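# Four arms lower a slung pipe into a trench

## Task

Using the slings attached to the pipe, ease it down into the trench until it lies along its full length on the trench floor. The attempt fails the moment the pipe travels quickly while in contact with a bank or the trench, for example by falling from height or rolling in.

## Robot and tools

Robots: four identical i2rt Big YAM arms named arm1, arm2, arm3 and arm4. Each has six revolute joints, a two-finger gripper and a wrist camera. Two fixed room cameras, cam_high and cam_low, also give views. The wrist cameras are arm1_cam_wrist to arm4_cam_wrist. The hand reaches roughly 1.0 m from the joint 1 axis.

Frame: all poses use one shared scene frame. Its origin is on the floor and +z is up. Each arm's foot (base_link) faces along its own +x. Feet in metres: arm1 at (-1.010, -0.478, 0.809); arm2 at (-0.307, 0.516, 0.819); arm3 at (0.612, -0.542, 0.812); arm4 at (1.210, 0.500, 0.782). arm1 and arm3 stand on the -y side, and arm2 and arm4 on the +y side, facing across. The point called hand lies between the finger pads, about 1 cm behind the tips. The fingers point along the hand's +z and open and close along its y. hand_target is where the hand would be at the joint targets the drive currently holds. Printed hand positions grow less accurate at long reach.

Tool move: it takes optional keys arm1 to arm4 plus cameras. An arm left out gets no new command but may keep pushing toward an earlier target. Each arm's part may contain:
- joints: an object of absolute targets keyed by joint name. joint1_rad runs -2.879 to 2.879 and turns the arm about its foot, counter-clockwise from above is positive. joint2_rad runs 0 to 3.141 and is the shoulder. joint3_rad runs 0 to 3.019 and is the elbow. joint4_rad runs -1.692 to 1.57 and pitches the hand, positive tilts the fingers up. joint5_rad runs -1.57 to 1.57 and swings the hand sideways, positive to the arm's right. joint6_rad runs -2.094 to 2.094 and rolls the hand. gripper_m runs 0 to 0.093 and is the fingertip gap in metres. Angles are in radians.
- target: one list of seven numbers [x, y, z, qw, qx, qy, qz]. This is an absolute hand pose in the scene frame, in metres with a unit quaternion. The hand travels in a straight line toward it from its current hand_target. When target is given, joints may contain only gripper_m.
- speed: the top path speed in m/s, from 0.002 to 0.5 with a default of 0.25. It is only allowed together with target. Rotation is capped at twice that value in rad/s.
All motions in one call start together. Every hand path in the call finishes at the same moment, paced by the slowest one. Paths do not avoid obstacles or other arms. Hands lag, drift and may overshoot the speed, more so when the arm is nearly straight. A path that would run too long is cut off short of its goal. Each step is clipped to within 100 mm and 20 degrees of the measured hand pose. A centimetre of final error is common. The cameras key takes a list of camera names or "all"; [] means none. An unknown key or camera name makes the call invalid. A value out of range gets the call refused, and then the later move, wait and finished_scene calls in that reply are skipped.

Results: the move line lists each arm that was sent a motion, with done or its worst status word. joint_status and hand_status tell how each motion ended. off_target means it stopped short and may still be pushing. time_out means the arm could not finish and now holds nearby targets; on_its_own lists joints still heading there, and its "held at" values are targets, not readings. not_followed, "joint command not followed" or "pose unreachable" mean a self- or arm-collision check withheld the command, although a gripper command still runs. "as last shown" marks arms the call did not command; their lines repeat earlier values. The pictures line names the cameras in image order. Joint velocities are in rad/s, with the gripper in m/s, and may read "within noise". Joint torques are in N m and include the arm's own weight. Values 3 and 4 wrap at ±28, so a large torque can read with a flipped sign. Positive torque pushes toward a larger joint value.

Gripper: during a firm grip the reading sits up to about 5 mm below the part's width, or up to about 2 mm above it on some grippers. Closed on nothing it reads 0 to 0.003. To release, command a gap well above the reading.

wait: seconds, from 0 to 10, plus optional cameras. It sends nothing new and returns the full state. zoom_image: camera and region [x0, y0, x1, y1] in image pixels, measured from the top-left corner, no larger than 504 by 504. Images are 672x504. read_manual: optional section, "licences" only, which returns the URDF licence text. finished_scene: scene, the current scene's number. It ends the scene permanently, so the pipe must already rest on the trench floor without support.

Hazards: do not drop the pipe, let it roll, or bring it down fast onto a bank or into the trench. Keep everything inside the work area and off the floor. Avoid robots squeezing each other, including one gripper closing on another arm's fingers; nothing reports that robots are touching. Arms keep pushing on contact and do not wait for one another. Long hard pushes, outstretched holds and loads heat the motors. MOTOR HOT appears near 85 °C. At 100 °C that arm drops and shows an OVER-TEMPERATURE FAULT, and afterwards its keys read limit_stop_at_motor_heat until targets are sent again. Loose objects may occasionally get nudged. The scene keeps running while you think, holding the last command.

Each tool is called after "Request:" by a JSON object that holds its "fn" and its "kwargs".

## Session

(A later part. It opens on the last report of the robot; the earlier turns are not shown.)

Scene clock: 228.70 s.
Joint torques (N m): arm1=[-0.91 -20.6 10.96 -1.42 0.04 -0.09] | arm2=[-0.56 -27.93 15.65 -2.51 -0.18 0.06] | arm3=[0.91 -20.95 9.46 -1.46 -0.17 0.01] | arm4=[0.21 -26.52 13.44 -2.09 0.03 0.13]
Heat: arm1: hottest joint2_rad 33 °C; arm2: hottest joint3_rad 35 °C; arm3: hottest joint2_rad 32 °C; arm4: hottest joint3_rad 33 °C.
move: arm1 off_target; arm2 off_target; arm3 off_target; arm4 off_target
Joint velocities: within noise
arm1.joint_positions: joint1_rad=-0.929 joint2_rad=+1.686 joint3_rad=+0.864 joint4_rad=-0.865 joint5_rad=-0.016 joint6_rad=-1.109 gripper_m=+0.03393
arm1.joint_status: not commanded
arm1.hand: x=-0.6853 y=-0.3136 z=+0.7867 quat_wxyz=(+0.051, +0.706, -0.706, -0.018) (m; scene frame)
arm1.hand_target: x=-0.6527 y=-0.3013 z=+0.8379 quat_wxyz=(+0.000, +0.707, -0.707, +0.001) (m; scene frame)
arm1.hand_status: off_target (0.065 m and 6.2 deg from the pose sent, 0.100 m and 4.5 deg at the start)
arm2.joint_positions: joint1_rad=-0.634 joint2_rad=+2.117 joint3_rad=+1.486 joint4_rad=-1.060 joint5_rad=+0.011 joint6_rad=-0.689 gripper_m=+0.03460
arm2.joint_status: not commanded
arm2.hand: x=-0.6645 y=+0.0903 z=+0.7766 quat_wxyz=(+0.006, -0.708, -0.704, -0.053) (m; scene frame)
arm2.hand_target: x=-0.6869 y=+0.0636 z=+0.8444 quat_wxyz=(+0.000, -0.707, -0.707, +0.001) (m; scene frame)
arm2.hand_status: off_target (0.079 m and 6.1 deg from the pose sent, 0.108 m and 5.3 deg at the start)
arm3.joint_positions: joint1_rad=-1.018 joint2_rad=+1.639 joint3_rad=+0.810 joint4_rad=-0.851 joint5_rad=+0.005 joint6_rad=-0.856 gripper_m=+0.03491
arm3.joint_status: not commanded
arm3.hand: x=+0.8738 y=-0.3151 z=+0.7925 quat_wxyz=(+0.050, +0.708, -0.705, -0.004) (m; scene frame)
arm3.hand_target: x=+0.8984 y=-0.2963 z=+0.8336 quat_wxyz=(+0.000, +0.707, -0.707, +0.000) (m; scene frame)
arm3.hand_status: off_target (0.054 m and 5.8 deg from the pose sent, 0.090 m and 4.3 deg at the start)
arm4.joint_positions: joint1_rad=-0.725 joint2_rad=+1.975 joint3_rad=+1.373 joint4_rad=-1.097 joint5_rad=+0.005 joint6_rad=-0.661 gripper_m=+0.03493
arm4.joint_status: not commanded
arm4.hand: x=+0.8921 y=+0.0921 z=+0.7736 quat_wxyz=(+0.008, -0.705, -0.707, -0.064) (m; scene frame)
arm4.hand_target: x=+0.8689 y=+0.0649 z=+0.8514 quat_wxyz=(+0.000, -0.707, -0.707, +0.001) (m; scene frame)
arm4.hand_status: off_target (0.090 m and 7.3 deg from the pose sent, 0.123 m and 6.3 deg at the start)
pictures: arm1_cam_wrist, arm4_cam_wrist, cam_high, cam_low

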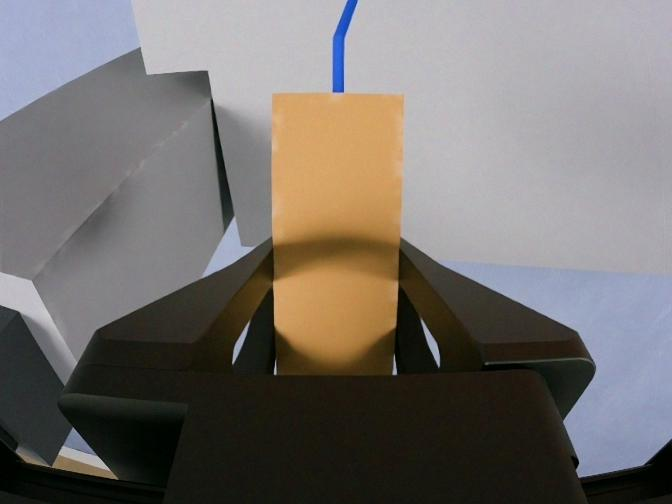

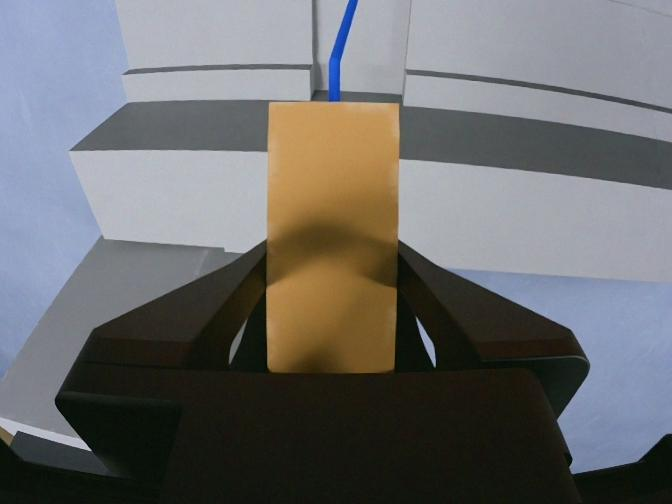

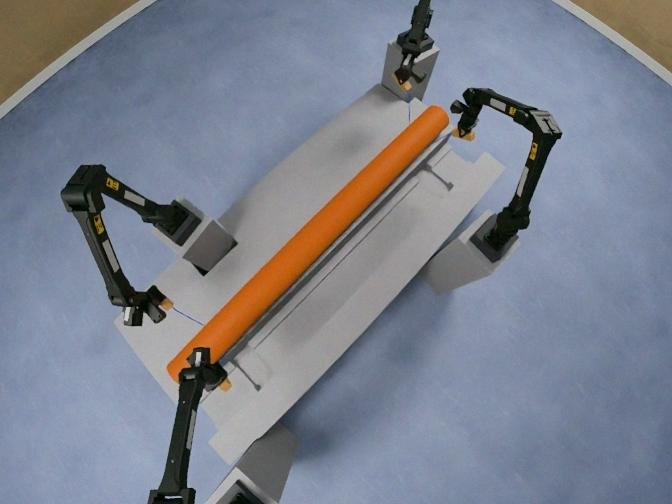

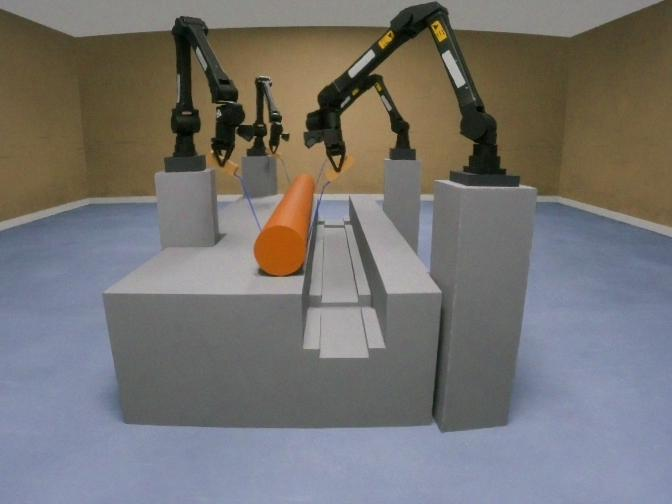

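Request:
{"fn": "move", "kwargs": {"arm1": {"target": [-0.64, -0.30, 0.88, 0, 0.7071, -0.7071, 0], "speed": 0.04}, "arm2": {"target": [-0.70, 0.06, 0.888, 0, 0.7071, 0.7071, 0], "speed": 0.04}, "arm3": {"target": [0.91, -0.295, 0.872, 0, 0.7071, -0.7071, 0], "speed": 0.04}, "arm4": {"target": [0.86, 0.06, 0.90, 0, 0.7071, 0.7071, 0], "speed": 0.04}, "cameras": ["cam_low", "cam_high", "arm1_cam_wrist", "arm4_cam_wrist"]}}

Scene clock: 235.40 s.
Joint torques (N m): arm1=[-2.2 -20.72 12.45 -1.37 0.13 -0.2] | arm2=[-1.38 -31.21 15.83 -2.7 -0.1 -0.05] | arm3=[-0.32 -22.42 10.69 -1.85 -0.02 -0.18] | arm4=[-0.03 -29.39 12.11 -2.36 0.06 0.08]
Heat: arm1: hottest joint2_rad 33 °C; arm2: hottest joint3_rad 37 °C; arm3: hottest joint2_rad 32 °C; arm4: hottest joint3_rad 33 °C.
move: arm1 off_target; arm2 off_target; arm3 off_target; arm4 off_target
Joint velocities: within noise
arm1.joint_positions: joint1_rad=-0.929 joint2_rad=+1.644 joint3_rad=+0.923 joint4_rad=-0.981 joint5_rad=-0.016 joint6_rad=-1.109 gripper_m=+0.03393
arm1.joint_status: not commanded
arm1.hand: x=-0.6786 y=-0.3097 z=+0.8191 quat_wxyz=(+0.058, +0.706, -0.706, -0.020) (m; scene frame)
arm1.hand_target: x=-0.6437 y=-0.3016 z=+0.8776 quat_wxyz=(+0.000, +0.707, -0.707, +0.001) (m; scene frame)
arm1.hand_status: off_target (0.073 m and 7.0 deg from the pose sent, 0.105 m and 6.2 deg at the start)
arm2.joint_positions: joint1_rad=-0.634 joint2_rad=+2.117 joint3_rad=+1.517 joint4_rad=-1.123 joint5_rad=+0.011 joint6_rad=-0.689 gripper_m=+0.03460
arm2.joint_status: not commanded
arm2.hand: x=-0.6638 y=+0.0914 z=+0.7872 quat_wxyz=(+0.007, -0.707, -0.703, -0.069) (m; scene frame)
arm2.hand_target: x=-0.6918 y=+0.0684 z=+0.8752 quat_wxyz=(+0.001, -0.707, -0.707, +0.001) (m; scene frame)
arm2.hand_status: off_target (0.112 m and 8.0 deg from the pose sent, 0.121 m and 6.1 deg at the start; pose on its path clipped on 26 of 52 steps)
arm3.joint_positions: joint1_rad=-1.018 joint2_rad=+1.606 joint3_rad=+0.861 joint4_rad=-0.952 joint5_rad=+0.004 joint6_rad=-0.855 gripper_m=+0.03491
arm3.joint_status: not commanded
arm3.hand: x=+0.8786 y=-0.3109 z=+0.8189 quat_wxyz=(+0.058, +0.707, -0.705, -0.005) (m; scene frame)
arm3.hand_target: x=+0.9076 y=-0.2967 z=+0.8697 quat_wxyz=(+0.000, +0.707, -0.707, +0.001) (m; scene frame)
arm3.hand_status: off_target (0.064 m and 6.7 deg from the pose sent, 0.090 m and 5.8 deg at the start)
arm4.joint_positions: joint1_rad=-0.725 joint2_rad=+1.975 joint3_rad=+1.373 joint4_rad=-1.107 joint5_rad=+0.005 joint6_rad=-0.660 gripper_m=+0.03492
arm4.joint_status: not commanded
arm4.hand: x=+0.8936 y=+0.0940 z=+0.7740 quat_wxyz=(+0.009, -0.705, -0.706, -0.068) (m; scene frame)
arm4.hand_target: x=+0.8726 y=+0.0735 z=+0.8630 quat_wxyz=(+0.000, -0.707, -0.707, +0.001) (m; scene frame)
arm4.hand_status: off_target (0.135 m and 7.9 deg from the pose sent, 0.134 m and 7.3 deg at the start; pose on its path clipped on 41 of 52 steps)
pictures: arm1_cam_wrist, arm4_cam_wrist, cam_high, cam_low

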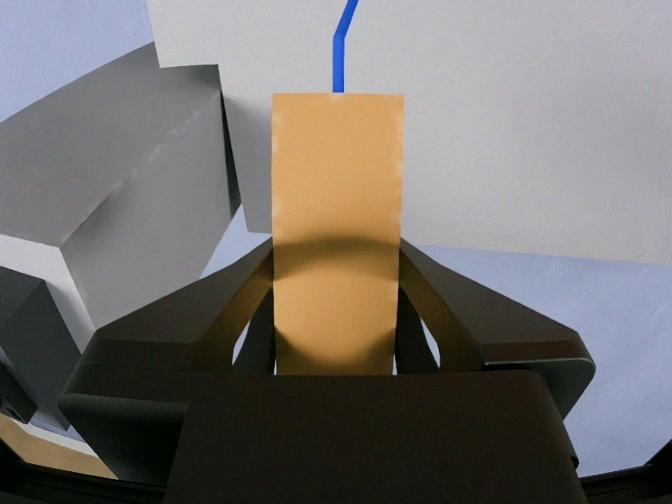

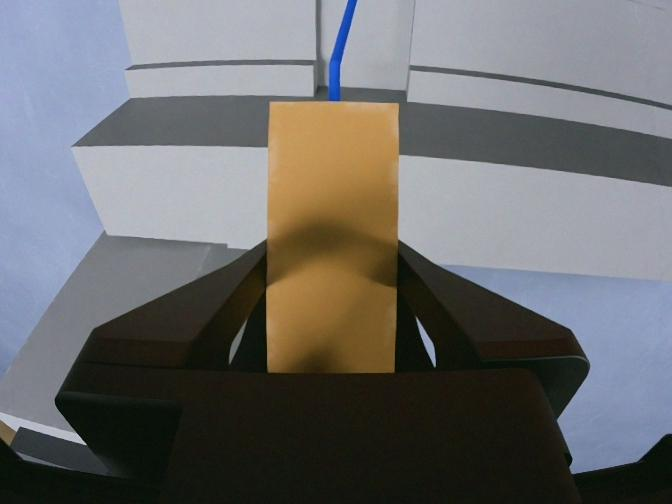

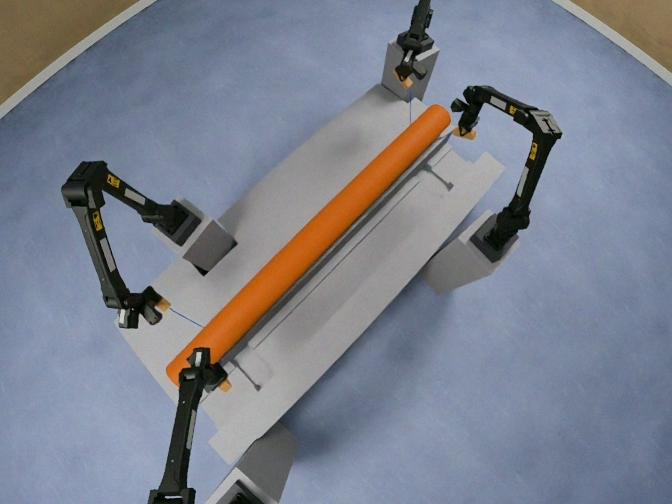

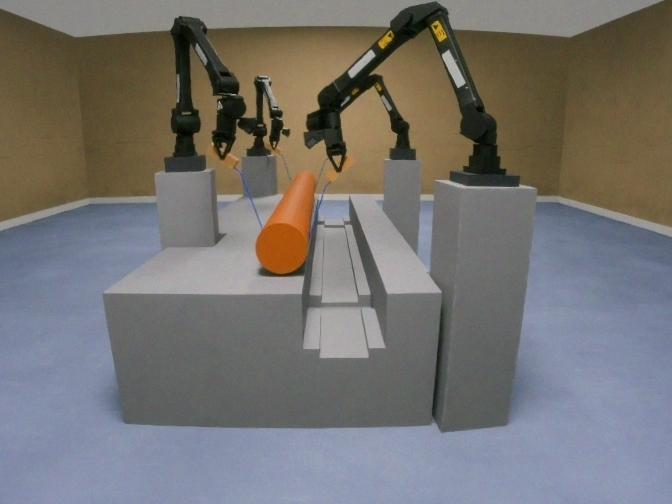

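Request:
{"fn": "zoom_image", "kwargs": {"camera": "cam_low", "region": [180, 130, 400, 330]}}

Request:
{"fn": "zoom_image", "kwargs": {"camera": "cam_high", "region": [120, 220, 320, 420]}}

Request:
{"fn": "zoom_image", "kwargs": {"camera": "cam_high", "region": [350, 60, 530, 220]}}

Scaled by 2.291.

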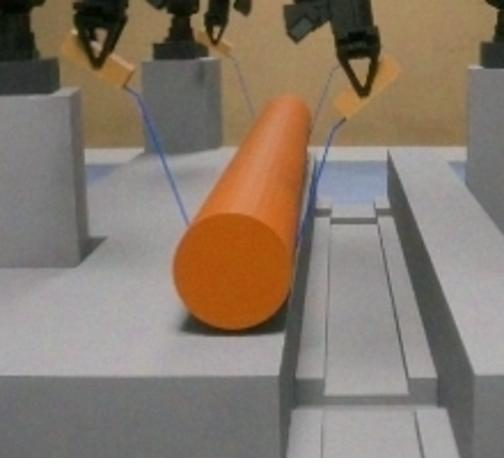

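Scaled by 2.520.

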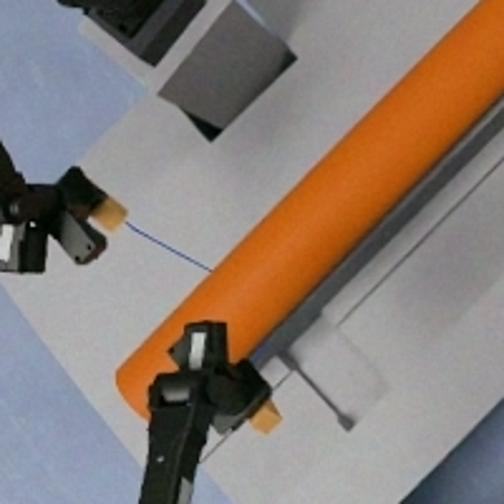

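Scaled by 2.800.

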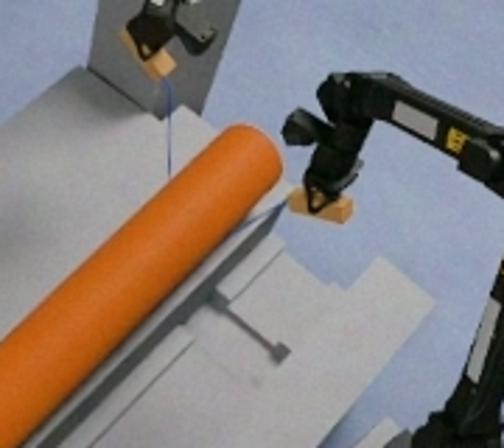

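Request:
{"fn": "move", "kwargs": {"arm1": {"target": [-0.645, -0.245, 0.89, 0, 0.7071, -0.7071, 0], "speed": 0.04}, "arm2": {"target": [-0.695, 0.125, 0.885, 0, 0.7071, 0.7071, 0], "speed": 0.04}, "arm3": {"target": [0.91, -0.24, 0.885, 0, 0.7071, -0.7071, 0], "speed": 0.04}, "arm4": {"target": [0.867, 0.13, 0.89, 0, 0.7071, 0.7071, 0], "speed": 0.04}, "cameras": ["cam_low", "cam_high", "arm1_cam_wrist", "arm4_cam_wrist"]}}

Request:
{"fn": "zoom_image", "kwargs": {"camera": "cam_low", "region": [180, 130, 400, 330]}}

Scene clock: 261.67 s.
Joint torques (N m): arm1=[-1.26 -18.26 13.6 -1.21 -0.01 -0.05] | arm2=[-2.96 -29.98 10.5 -1.32 -0.15 -0.07] | arm3=[0.38 -20.95 11.62 -1.69 -0.01 0.02] | arm4=[-1.38 -29.57 8.81 -1.99 0.08 -0.13]
Heat: arm1: hottest joint3_rad 36 °C; arm2: hottest joint3_rad 41 °C; arm3: hottest joint2_rad 34 °C; arm4: hottest joint3_rad 35 °C.
move: arm1 off_target; arm2 off_target; arm3 off_target; arm4 off_target
Joint velocities: within noise
arm1.joint_positions: joint1_rad=-0.821 joint2_rad=+1.642 joint3_rad=+0.994 joint4_rad=-1.027 joint5_rad=-0.016 joint6_rad=-1.006 gripper_m=+0.03393
arm1.joint_status: not commanded
arm1.hand: x=-0.6791 y=-0.2621 z=+0.8398 quat_wxyz=(+0.047, +0.708, -0.704, -0.011) (m; scene frame)
arm1.hand_target: x=-0.6482 y=-0.2470 z=+0.8895 quat_wxyz=(-0.001, +0.707, -0.707, +0.000) (m; scene frame)
arm1.hand_status: off_target (0.063 m and 5.6 deg from the pose sent, 0.102 m and 7.0 deg at the start)
arm2.joint_positions: joint1_rad=-0.683 joint2_rad=+2.009 joint3_rad=+1.429 joint4_rad=-1.118 joint5_rad=+0.014 joint6_rad=-0.755 gripper_m=+0.03459
arm2.joint_status: not commanded
arm2.hand: x=-0.6695 y=+0.1263 z=+0.8179 quat_wxyz=(+0.004, -0.702, -0.710, -0.057) (m; scene frame)
arm2.hand_target: x=-0.6928 y=+0.1265 z=+0.8819 quat_wxyz=(+0.002, -0.707, -0.707, +0.000) (m; scene frame)
arm2.hand_status: off_target (0.072 m and 6.6 deg from the pose sent, 0.108 m and 8.0 deg at the start)
arm3.joint_positions: joint1_rad=-0.930 joint2_rad=+1.642 joint3_rad=+0.979 joint4_rad=-1.012 joint5_rad=+0.001 joint6_rad=-0.775 gripper_m=+0.03491
arm3.joint_status: not commanded
arm3.hand: x=+0.8837 y=-0.2604 z=+0.8393 quat_wxyz=(+0.048, +0.710, -0.703, -0.001) (m; scene frame)
arm3.hand_target: x=+0.9079 y=-0.2420 z=+0.8844 quat_wxyz=(+0.000, +0.707, -0.707, +0.000) (m; scene frame)
arm3.hand_status: off_target (0.057 m and 5.5 deg from the pose sent, 0.102 m and 6.7 deg at the start)
arm4.joint_positions: joint1_rad=-0.782 joint2_rad=+1.870 joint3_rad=+1.303 joint4_rad=-1.122 joint5_rad=+0.007 joint6_rad=-0.715 gripper_m=+0.03492
arm4.joint_status: not commanded
arm4.hand: x=+0.8859 y=+0.1300 z=+0.8045 quat_wxyz=(+0.005, -0.706, -0.706, -0.060) (m; scene frame)
arm4.hand_target: x=+0.8697 y=+0.1316 z=+0.8829 quat_wxyz=(+0.002, -0.707, -0.707, +0.000) (m; scene frame)
arm4.hand_status: off_target (0.088 m and 6.9 deg from the pose sent, 0.124 m and 7.9 deg at the start)
pictures: arm1_cam_wrist, arm4_cam_wrist, cam_high, cam_low

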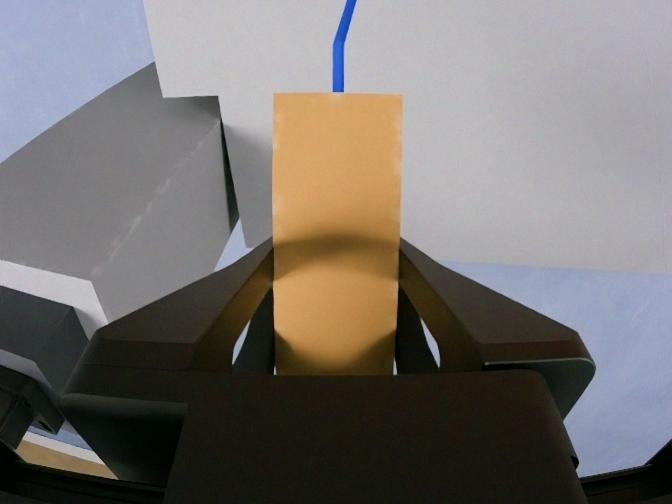

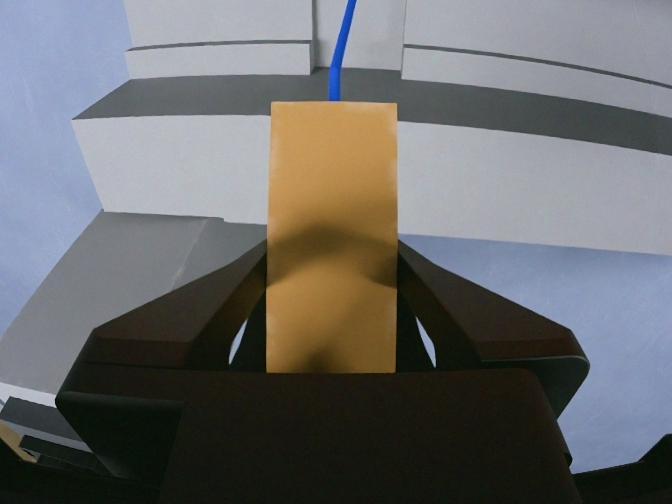

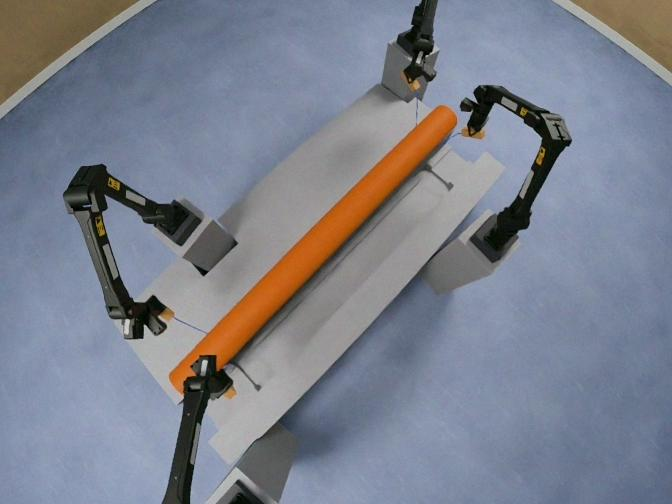

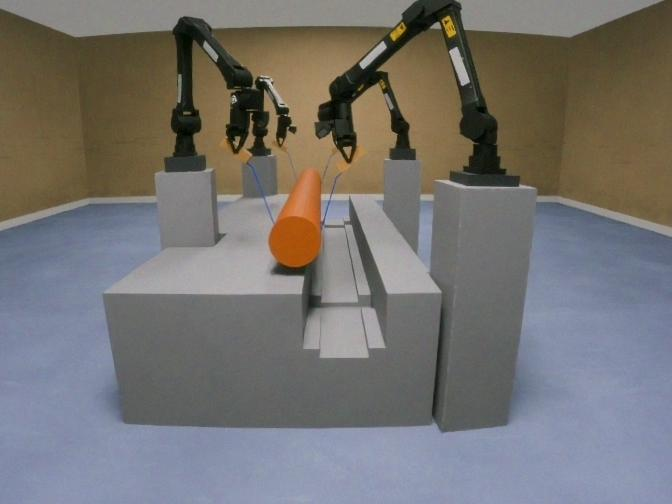

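Scaled by 2.291.

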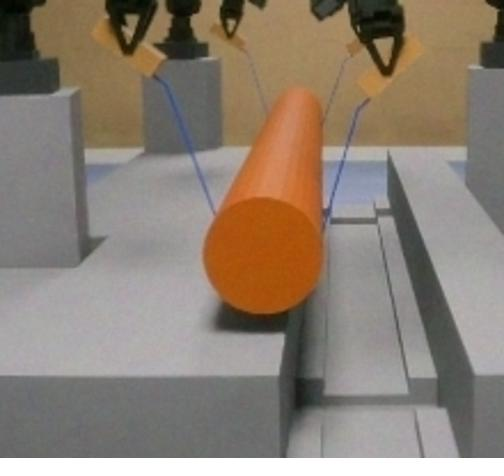

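Request:
{"fn": "move", "kwargs": {"arm1": {"target": [-0.645, -0.165, 0.90, 0, 0.7071, -0.7071, 0], "speed": 0.05}, "arm2": {"target": [-0.693, 0.205, 0.878, 0, 0.7071, 0.7071, 0], "speed": 0.05}, "arm3": {"target": [0.908, -0.16, 0.895, 0, 0.7071, -0.7071, 0], "speed": 0.05}, "arm4": {"target": [0.868, 0.21, 0.885, 0, 0.7071, 0.7071, 0], "speed": 0.05}, "cameras": ["cam_low", "cam_high", "arm1_cam_wrist", "arm4_cam_wrist"]}}

Request:
{"fn": "zoom_image", "kwargs": {"camera": "cam_low", "region": [180, 130, 400, 330]}}

Scene clock: 268.60 s.
Joint torques (N m): arm1=[-1.55 -20.72 14.06 -1.54 0.08 -0.03] | arm2=[-3.08 -26.23 9.94 -1.16 -0.1 -0.1] | arm3=[0.5 -24.59 11.81 -1.87 0.01 0.03] | arm4=[-1.55 -25.7 8.62 -1.05 0.03 -0.18]
Heat: arm1: hottest joint3_rad 39 °C; arm2: hottest joint3_rad 41 °C; arm3: hottest joint2_rad 33 °C; arm4: hottest joint3_rad 36 °C.
move: arm1 off_target; arm2 off_target; arm3 off_target; arm4 off_target
Joint velocities: within noise
arm1.joint_positions: joint1_rad=-0.680 joint2_rad=+1.743 joint3_rad=+1.146 joint4_rad=-1.079 joint5_rad=-0.017 joint6_rad=-0.866 gripper_m=+0.03393
arm1.joint_status: not commanded
arm1.hand: x=-0.6767 y=-0.1861 z=+0.8433 quat_wxyz=(+0.050, +0.708, -0.704, -0.004) (m; scene frame)
arm1.hand_target: x=-0.6483 y=-0.1679 z=+0.8995 quat_wxyz=(-0.001, +0.707, -0.707, +0.001) (m; scene frame)
arm1.hand_status: off_target (0.068 m and 5.8 deg from the pose sent, 0.119 m and 5.6 deg at the start)
arm2.joint_positions: joint1_rad=-0.792 joint2_rad=+1.876 joint3_rad=+1.238 joint4_rad=-1.047 joint5_rad=+0.014 joint6_rad=-0.866 gripper_m=+0.03459
arm2.joint_status: not commanded
arm2.hand: x=-0.6698 y=+0.2031 z=+0.8249 quat_wxyz=(-0.003, -0.701, -0.711, -0.051) (m; scene frame)
arm2.hand_target: x=-0.6913 y=+0.2060 z=+0.8755 quat_wxyz=(+0.001, -0.707, -0.707, +0.000) (m; scene frame)
arm2.hand_status: off_target (0.058 m and 5.9 deg from the pose sent, 0.102 m and 6.5 deg at the start)
arm3.joint_positions: joint1_rad=-0.812 joint2_rad=+1.776 joint3_rad=+1.171 joint4_rad=-1.072 joint5_rad=-0.001 joint6_rad=-0.658 gripper_m=+0.03491
arm3.joint_status: not commanded
arm3.hand: x=+0.8854 y=-0.1808 z=+0.8419 quat_wxyz=(+0.048, +0.710, -0.702, +0.004) (m; scene frame)
arm3.hand_target: x=+0.9061 y=-0.1625 z=+0.8942 quat_wxyz=(+0.000, +0.707, -0.707, +0.000) (m; scene frame)
arm3.hand_status: off_target (0.061 m and 5.6 deg from the pose sent, 0.117 m and 5.5 deg at the start)
arm4.joint_positions: joint1_rad=-0.902 joint2_rad=+1.725 joint3_rad=+1.126 joint4_rad=-1.103 joint5_rad=+0.008 joint6_rad=-0.833 gripper_m=+0.03492
arm4.joint_status: not commanded
arm4.hand: x=+0.8889 y=+0.2125 z=+0.8167 quat_wxyz=(-0.001, -0.706, -0.705, -0.066) (m; scene frame)
arm4.hand_target: x=+0.8703 y=+0.2114 z=+0.8804 quat_wxyz=(+0.002, -0.707, -0.707, +0.000) (m; scene frame)
arm4.hand_status: off_target (0.071 m and 7.6 deg from the pose sent, 0.115 m and 6.8 deg at the start)
pictures: arm1_cam_wrist, arm4_cam_wrist, cam_high, cam_low

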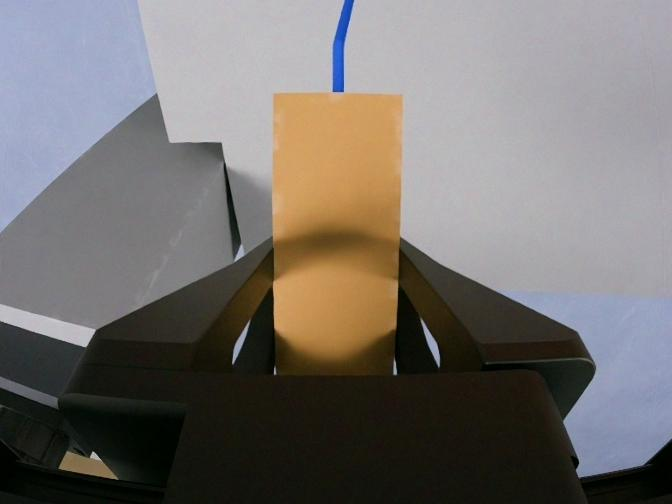

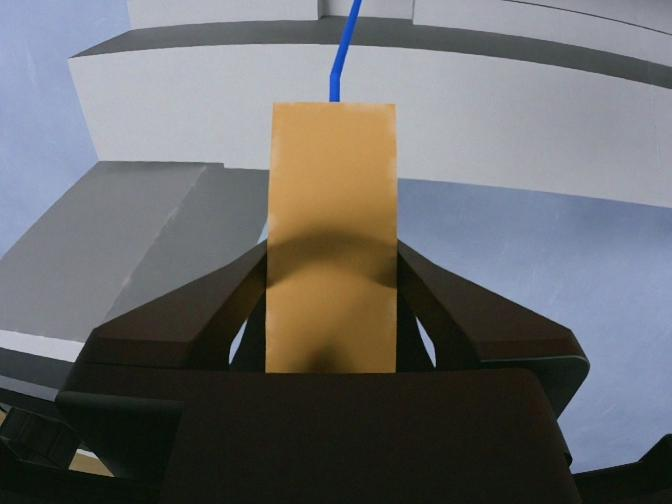

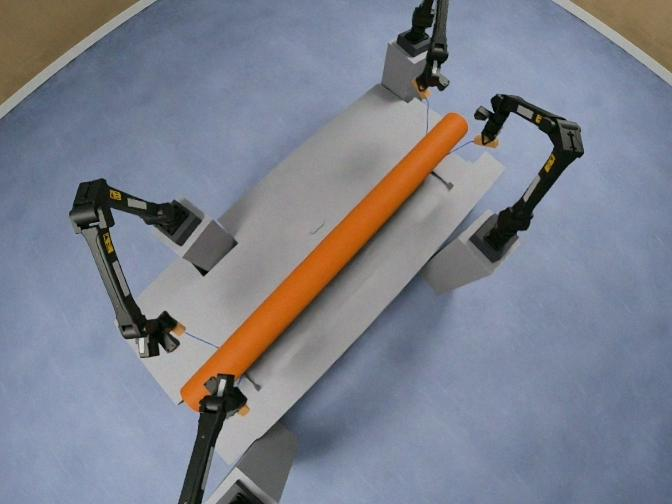

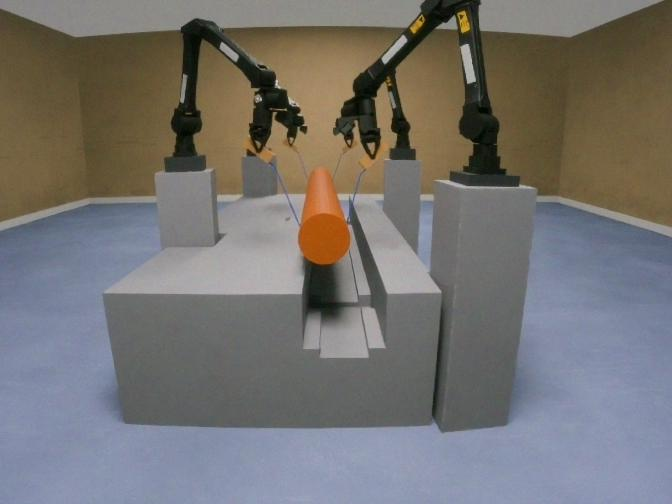

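Scaled by 2.291.

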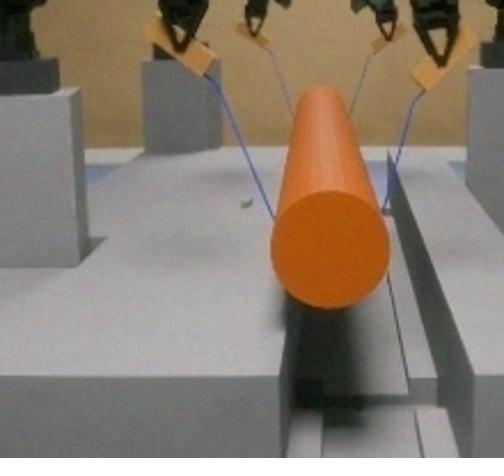

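Request:
{"fn": "move", "kwargs": {"arm1": {"target": [-0.645, -0.105, 0.90, 0, 0.7071, -0.7071, 0], "speed": 0.05}, "arm2": {"target": [-0.690, 0.270, 0.878, 0, 0.7071, 0.7071, 0], "speed": 0.05}, "arm3": {"target": [0.905, -0.10, 0.895, 0, 0.7071, -0.7071, 0], "speed": 0.05}, "arm4": {"target": [0.870, 0.275, 0.885, 0, 0.7071, 0.7071, 0], "speed": 0.05}}}

Request:
{"fn": "zoom_image", "kwargs": {"camera": "cam_low", "region": [240, 130, 440, 330]}}

Request:
{"fn": "zoom_image", "kwargs": {"camera": "cam_high", "region": [160, 280, 340, 460]}}

Request:
{"fn": "zoom_image", "kwargs": {"camera": "cam_high", "region": [380, 80, 540, 240]}}

Scene clock: 279.07 s.
Joint torques (N m): arm1=[-1.61 -22.36 14.38 -1.63 0.03 -0.05] | arm2=[-3.14 -23.3 9.74 -1.11 -0.02 -0.07] | arm3=[0.62 -27.87 12.16 -1.95 0.01 0.03] | arm4=[-1.79 -22.59 8.64 -1.2 0.12 -0.17]
Heat: arm1: hottest joint3_rad 43 °C; arm2: hottest joint2_rad 41 °C; arm3: hottest joint3_rad 35 °C; arm4: hottest joint3_rad 36 °C.
move: arm1 off_target; arm2 off_target; arm3 off_target; arm4 off_target
Joint velocities: within noise
arm1.joint_positions: joint1_rad=-0.593 joint2_rad=+1.845 joint3_rad=+1.271 joint4_rad=-1.111 joint5_rad=-0.018 joint6_rad=-0.779 gripper_m=+0.03393
arm1.joint_status: not commanded
arm1.hand: x=-0.6762 y=-0.1302 z=+0.8353 quat_wxyz=(+0.056, +0.708, -0.704, +0.000) (m; scene frame)
arm1.hand_target: x=-0.6488 y=-0.1087 z=+0.8995 quat_wxyz=(-0.001, +0.707, -0.707, +0.000) (m; scene frame)
arm1.hand_status: off_target (0.076 m and 6.4 deg from the pose sent, 0.104 m and 5.8 deg at the start)
arm2.joint_positions: joint1_rad=-0.896 joint2_rad=+1.771 joint3_rad=+1.112 joint4_rad=-1.014 joint5_rad=+0.013 joint6_rad=-0.972 gripper_m=+0.03459
arm2.joint_status: not commanded
arm2.hand: x=-0.6686 y=+0.2647 z=+0.8340 quat_wxyz=(-0.008, -0.701, -0.712, -0.045) (m; scene frame)
arm2.hand_target: x=-0.6887 y=+0.2704 z=+0.8762 quat_wxyz=(+0.001, -0.707, -0.707, +0.000) (m; scene frame)
arm2.hand_status: off_target (0.049 m and 5.3 deg from the pose sent, 0.088 m and 5.8 deg at the start)
arm3.joint_positions: joint1_rad=-0.740 joint2_rad=+1.896 joint3_rad=+1.320 joint4_rad=-1.112 joint5_rad=-0.001 joint6_rad=-0.584 gripper_m=+0.03491
arm3.joint_status: not commanded
arm3.hand: x=+0.8836 y=-0.1241 z=+0.8325 quat_wxyz=(+0.052, +0.709, -0.703, +0.009) (m; scene frame)
arm3.hand_target: x=+0.9028 y=-0.1034 z=+0.8940 quat_wxyz=(-0.001, +0.707, -0.707, +0.000) (m; scene frame)
arm3.hand_status: off_target (0.070 m and 6.1 deg from the pose sent, 0.099 m and 5.6 deg at the start)
arm4.joint_positions: joint1_rad=-1.016 joint2_rad=+1.612 joint3_rad=+1.011 joint4_rad=-1.082 joint5_rad=+0.005 joint6_rad=-0.952 gripper_m=+0.03492
arm4.joint_status: not commanded
arm4.hand: x=+0.8894 y=+0.2725 z=+0.8269 quat_wxyz=(-0.009, -0.705, -0.707, -0.057) (m; scene frame)
arm4.hand_target: x=+0.8720 y=+0.2755 z=+0.8810 quat_wxyz=(+0.002, -0.707, -0.707, +0.000) (m; scene frame)
arm4.hand_status: off_target (0.061 m and 6.6 deg from the pose sent, 0.095 m and 7.6 deg at the start)
pictures: arm1_cam_wrist, arm2_cam_wrist, arm3_cam_wrist, arm4_cam_wrist, cam_high, cam_low

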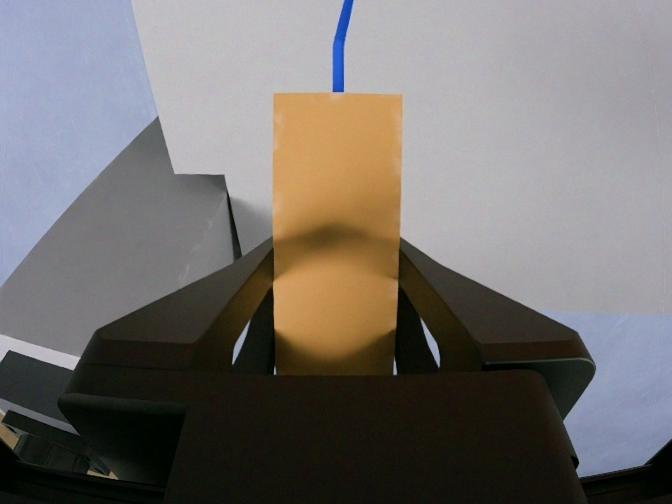

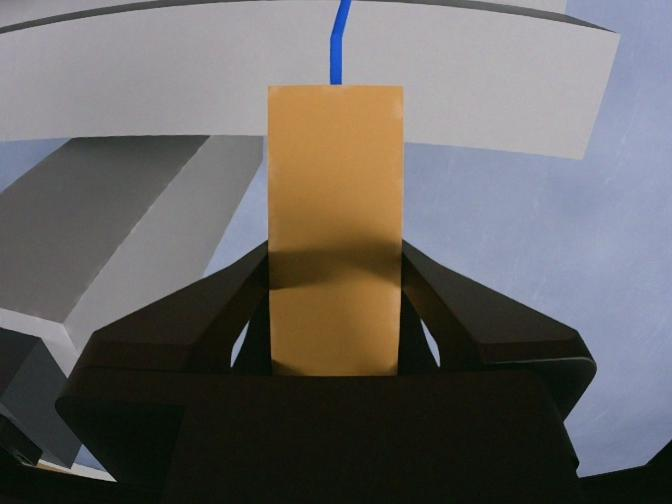

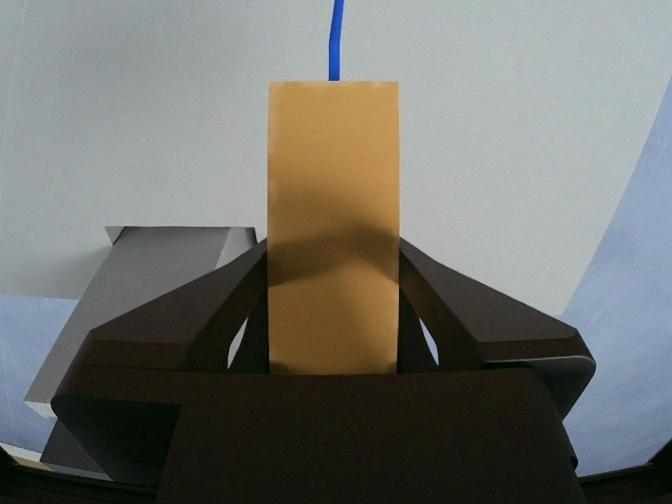

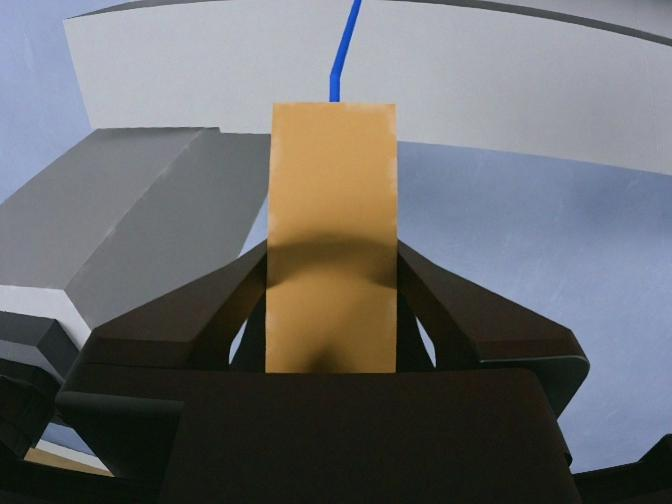

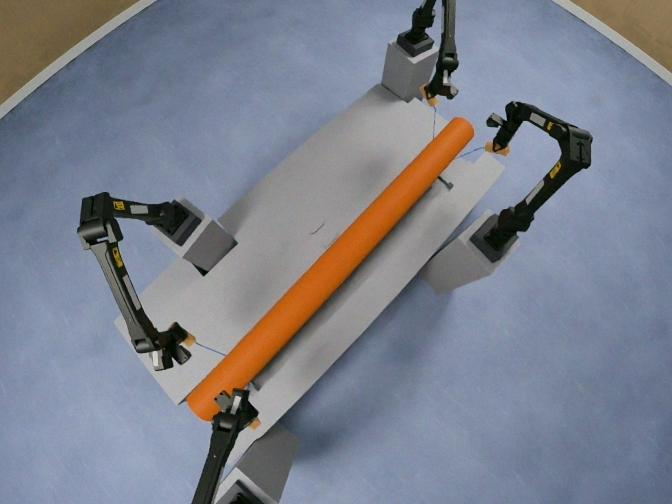

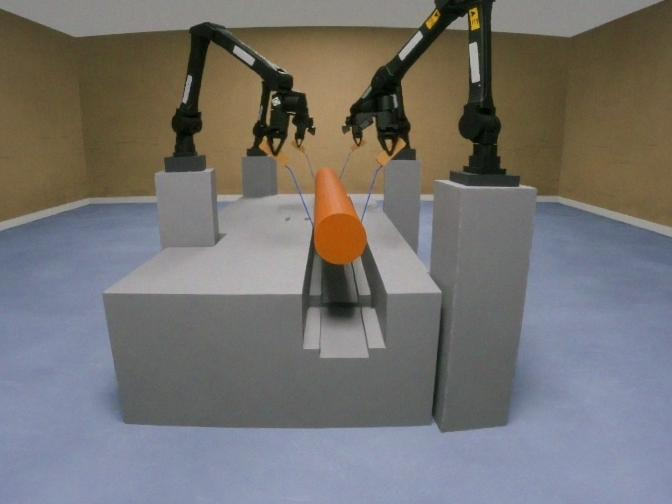

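Scaled by 2.520.

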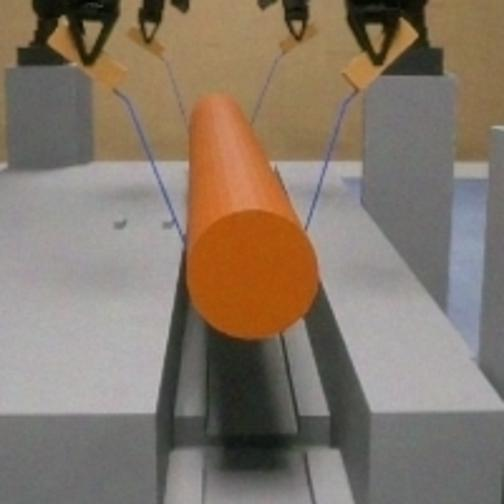

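Scaled by 2.800.

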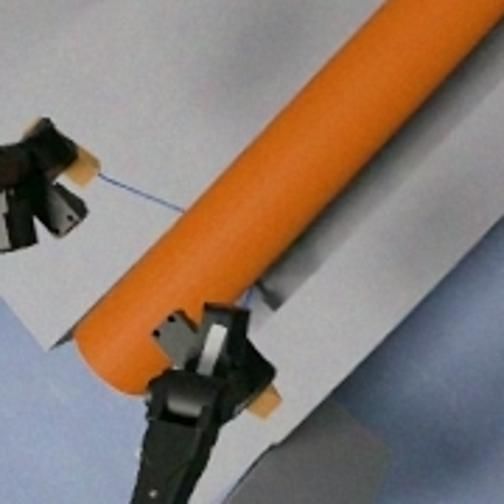

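Scaled by 3.150.

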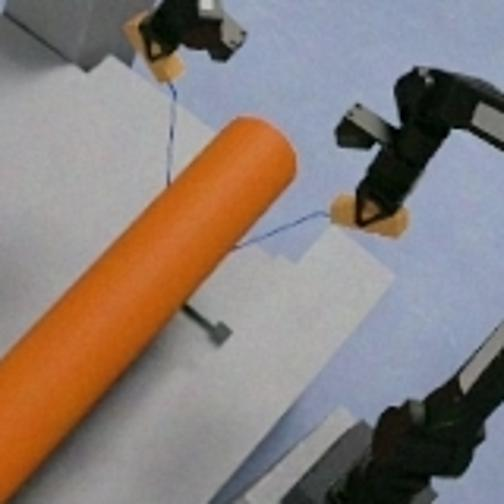

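Request:
{"fn": "move", "kwargs": {"arm1": {"target": [-0.645, -0.080, 0.805, 0, 0.7071, -0.7071, 0], "speed": 0.05}, "arm2": {"target": [-0.690, 0.302, 0.782, 0, 0.7071, 0.7071, 0], "speed": 0.05}, "arm3": {"target": [0.905, -0.085, 0.803, 0, 0.7071, -0.7071, 0], "speed": 0.05}, "arm4": {"target": [0.870, 0.294, 0.790, 0, 0.7071, 0.7071, 0], "speed": 0.05}}}

Request:
{"fn": "zoom_image", "kwargs": {"camera": "cam_low", "region": [240, 130, 440, 330]}}

Request:
{"fn": "zoom_image", "kwargs": {"camera": "cam_high", "region": [160, 280, 340, 460]}}

Request:
{"fn": "zoom_image", "kwargs": {"camera": "cam_high", "region": [380, 80, 540, 240]}}

Scene clock: 299.80 s.
Joint torques (N m): arm1=[-1.38 -23.53 11.15 -0.5 0.05 -0.05] | arm2=[-3.43 -20.37 7.6 -0.84 0 -0.05] | arm3=[0.56 -29.1 8.29 -0.83 -0.01 0.08] | arm4=[-1.67 -19.08 6.94 -0.58 0.1 -0.13]
Heat: arm1: hottest joint3_rad 44 °C; arm2: hottest joint2_rad 39 °C; arm3: hottest joint2_rad 37 °C; arm4: hottest joint2_rad 36 °C.
move: arm1 off_target; arm2 off_target; arm3 off_target; arm4 off_target
Joint velocities: within noise
arm1.joint_positions: joint1_rad=-0.557 joint2_rad=+2.010 joint3_rad=+1.271 joint4_rad=-0.947 joint5_rad=-0.018 joint6_rad=-0.744 gripper_m=+0.03393
arm1.joint_status: not commanded
arm1.hand: x=-0.6771 y=-0.1072 z=+0.7531 quat_wxyz=(+0.056, +0.708, -0.704, +0.002) (m; scene frame)
arm1.hand_target: x=-0.6473 y=-0.0827 z=+0.8054 quat_wxyz=(+0.000, +0.707, -0.707, +0.000) (m; scene frame)
arm1.hand_status: off_target (0.067 m and 6.5 deg from the pose sent, 0.066 m and 6.4 deg at the start)
arm2.joint_positions: joint1_rad=-0.957 joint2_rad=+1.869 joint3_rad=+0.985 joint4_rad=-0.755 joint5_rad=+0.011 joint6_rad=-1.039 gripper_m=+0.03459
arm2.joint_status: not commanded
arm2.hand: x=-0.6688 y=+0.2949 z=+0.7558 quat_wxyz=(-0.008, -0.699, -0.714, -0.028) (m; scene frame)
arm2.hand_target: x=-0.6893 y=+0.3022 z=+0.7811 quat_wxyz=(+0.001, -0.707, -0.707, +0.000) (m; scene frame)
arm2.hand_status: off_target (0.034 m and 3.5 deg from the pose sent, 0.067 m and 5.3 deg at the start)
arm3.joint_positions: joint1_rad=-0.724 joint2_rad=+2.047 joint3_rad=+1.320 joint4_rad=-0.946 joint5_rad=-0.001 joint6_rad=-0.571 gripper_m=+0.03492
arm3.joint_status: not commanded
arm3.hand: x=+0.8862 y=-0.1042 z=+0.7545 quat_wxyz=(+0.045, +0.711, -0.702, +0.008) (m; scene frame)
arm3.hand_target: x=+0.9039 y=-0.0866 z=+0.8021 quat_wxyz=(+0.000, +0.707, -0.707, +0.000) (m; scene frame)
arm3.hand_status: off_target (0.055 m and 5.3 deg from the pose sent, 0.053 m and 6.1 deg at the start)
arm4.joint_positions: joint1_rad=-1.058 joint2_rad=+1.699 joint3_rad=+0.878 joint4_rad=-0.830 joint5_rad=+0.005 joint6_rad=-0.997 gripper_m=+0.03493
arm4.joint_status: not commanded
arm4.hand: x=+0.8926 y=+0.2938 z=+0.7539 quat_wxyz=(-0.009, -0.705, -0.708, -0.040) (m; scene frame)
arm4.hand_target: x=+0.8710 y=+0.2944 z=+0.7883 quat_wxyz=(+0.001, -0.707, -0.707, +0.000) (m; scene frame)
arm4.hand_status: off_target (0.043 m and 4.7 deg from the pose sent, 0.047 m and 6.6 deg at the start)
pictures: arm1_cam_wrist, arm2_cam_wrist, arm3_cam_wrist, arm4_cam_wrist, cam_high, cam_low

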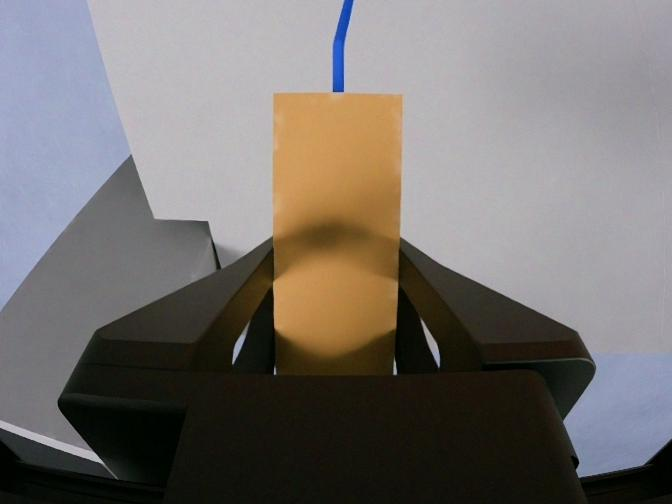

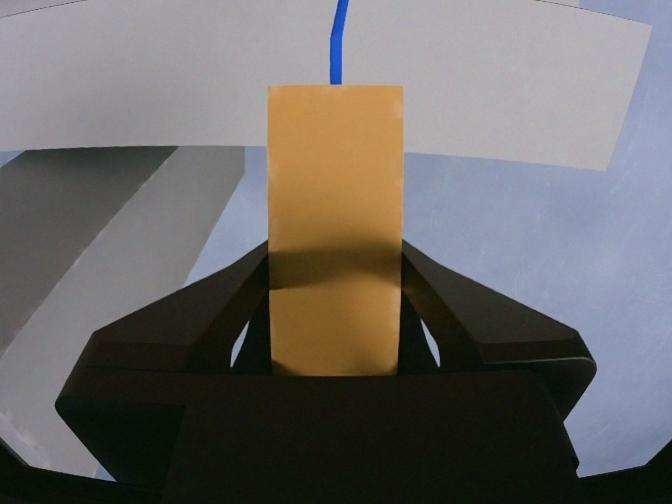

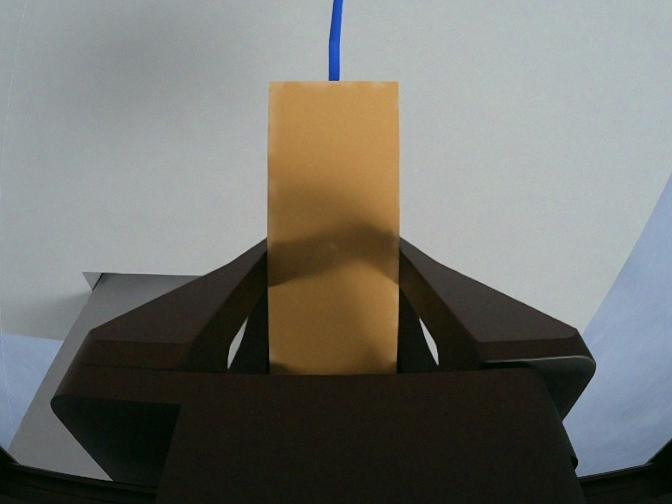

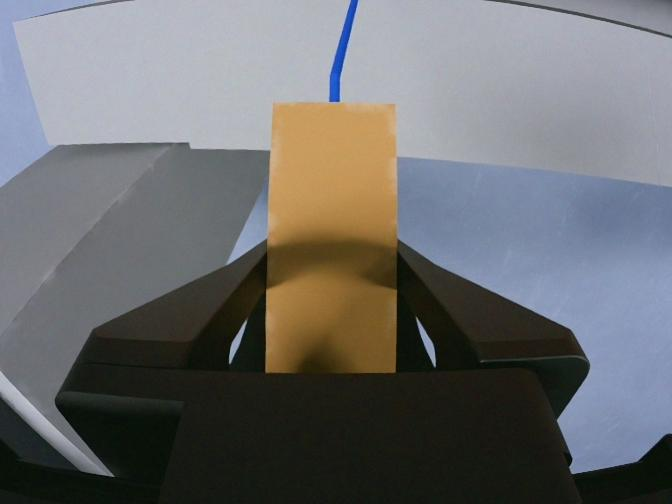

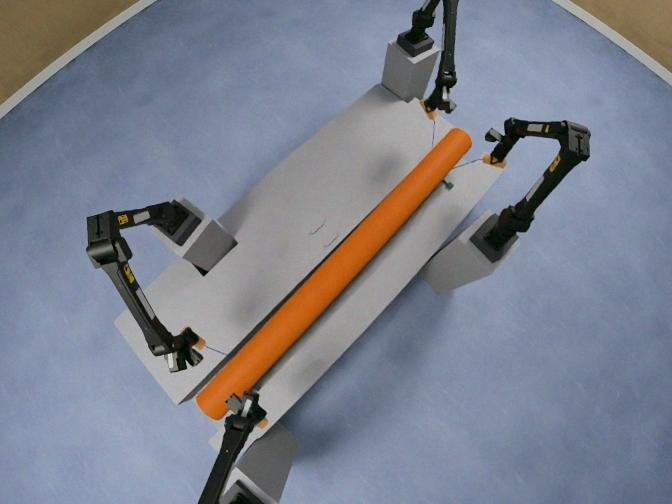

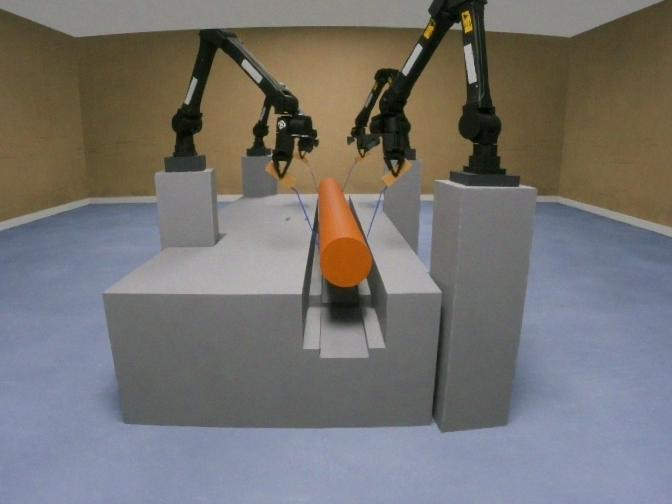

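Scaled by 2.520.

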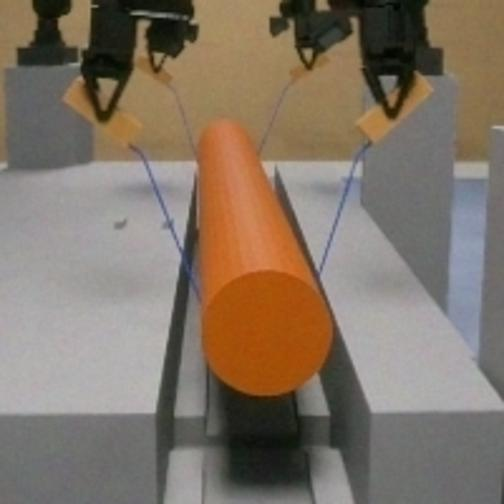

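Scaled by 2.800.

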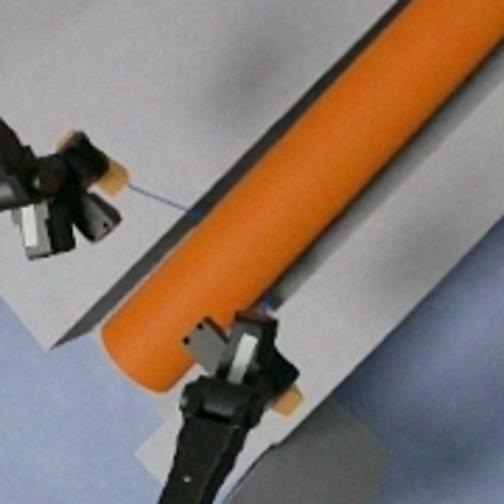

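Scaled by 3.150.

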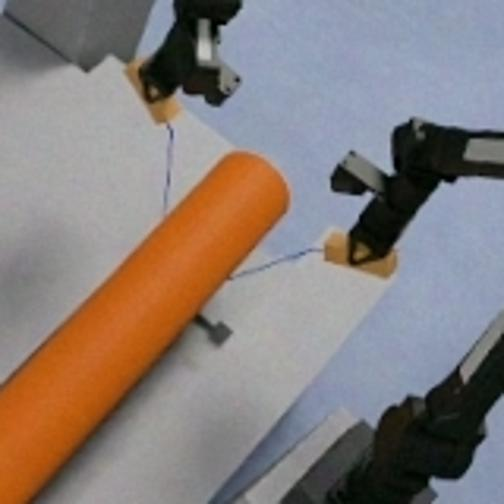

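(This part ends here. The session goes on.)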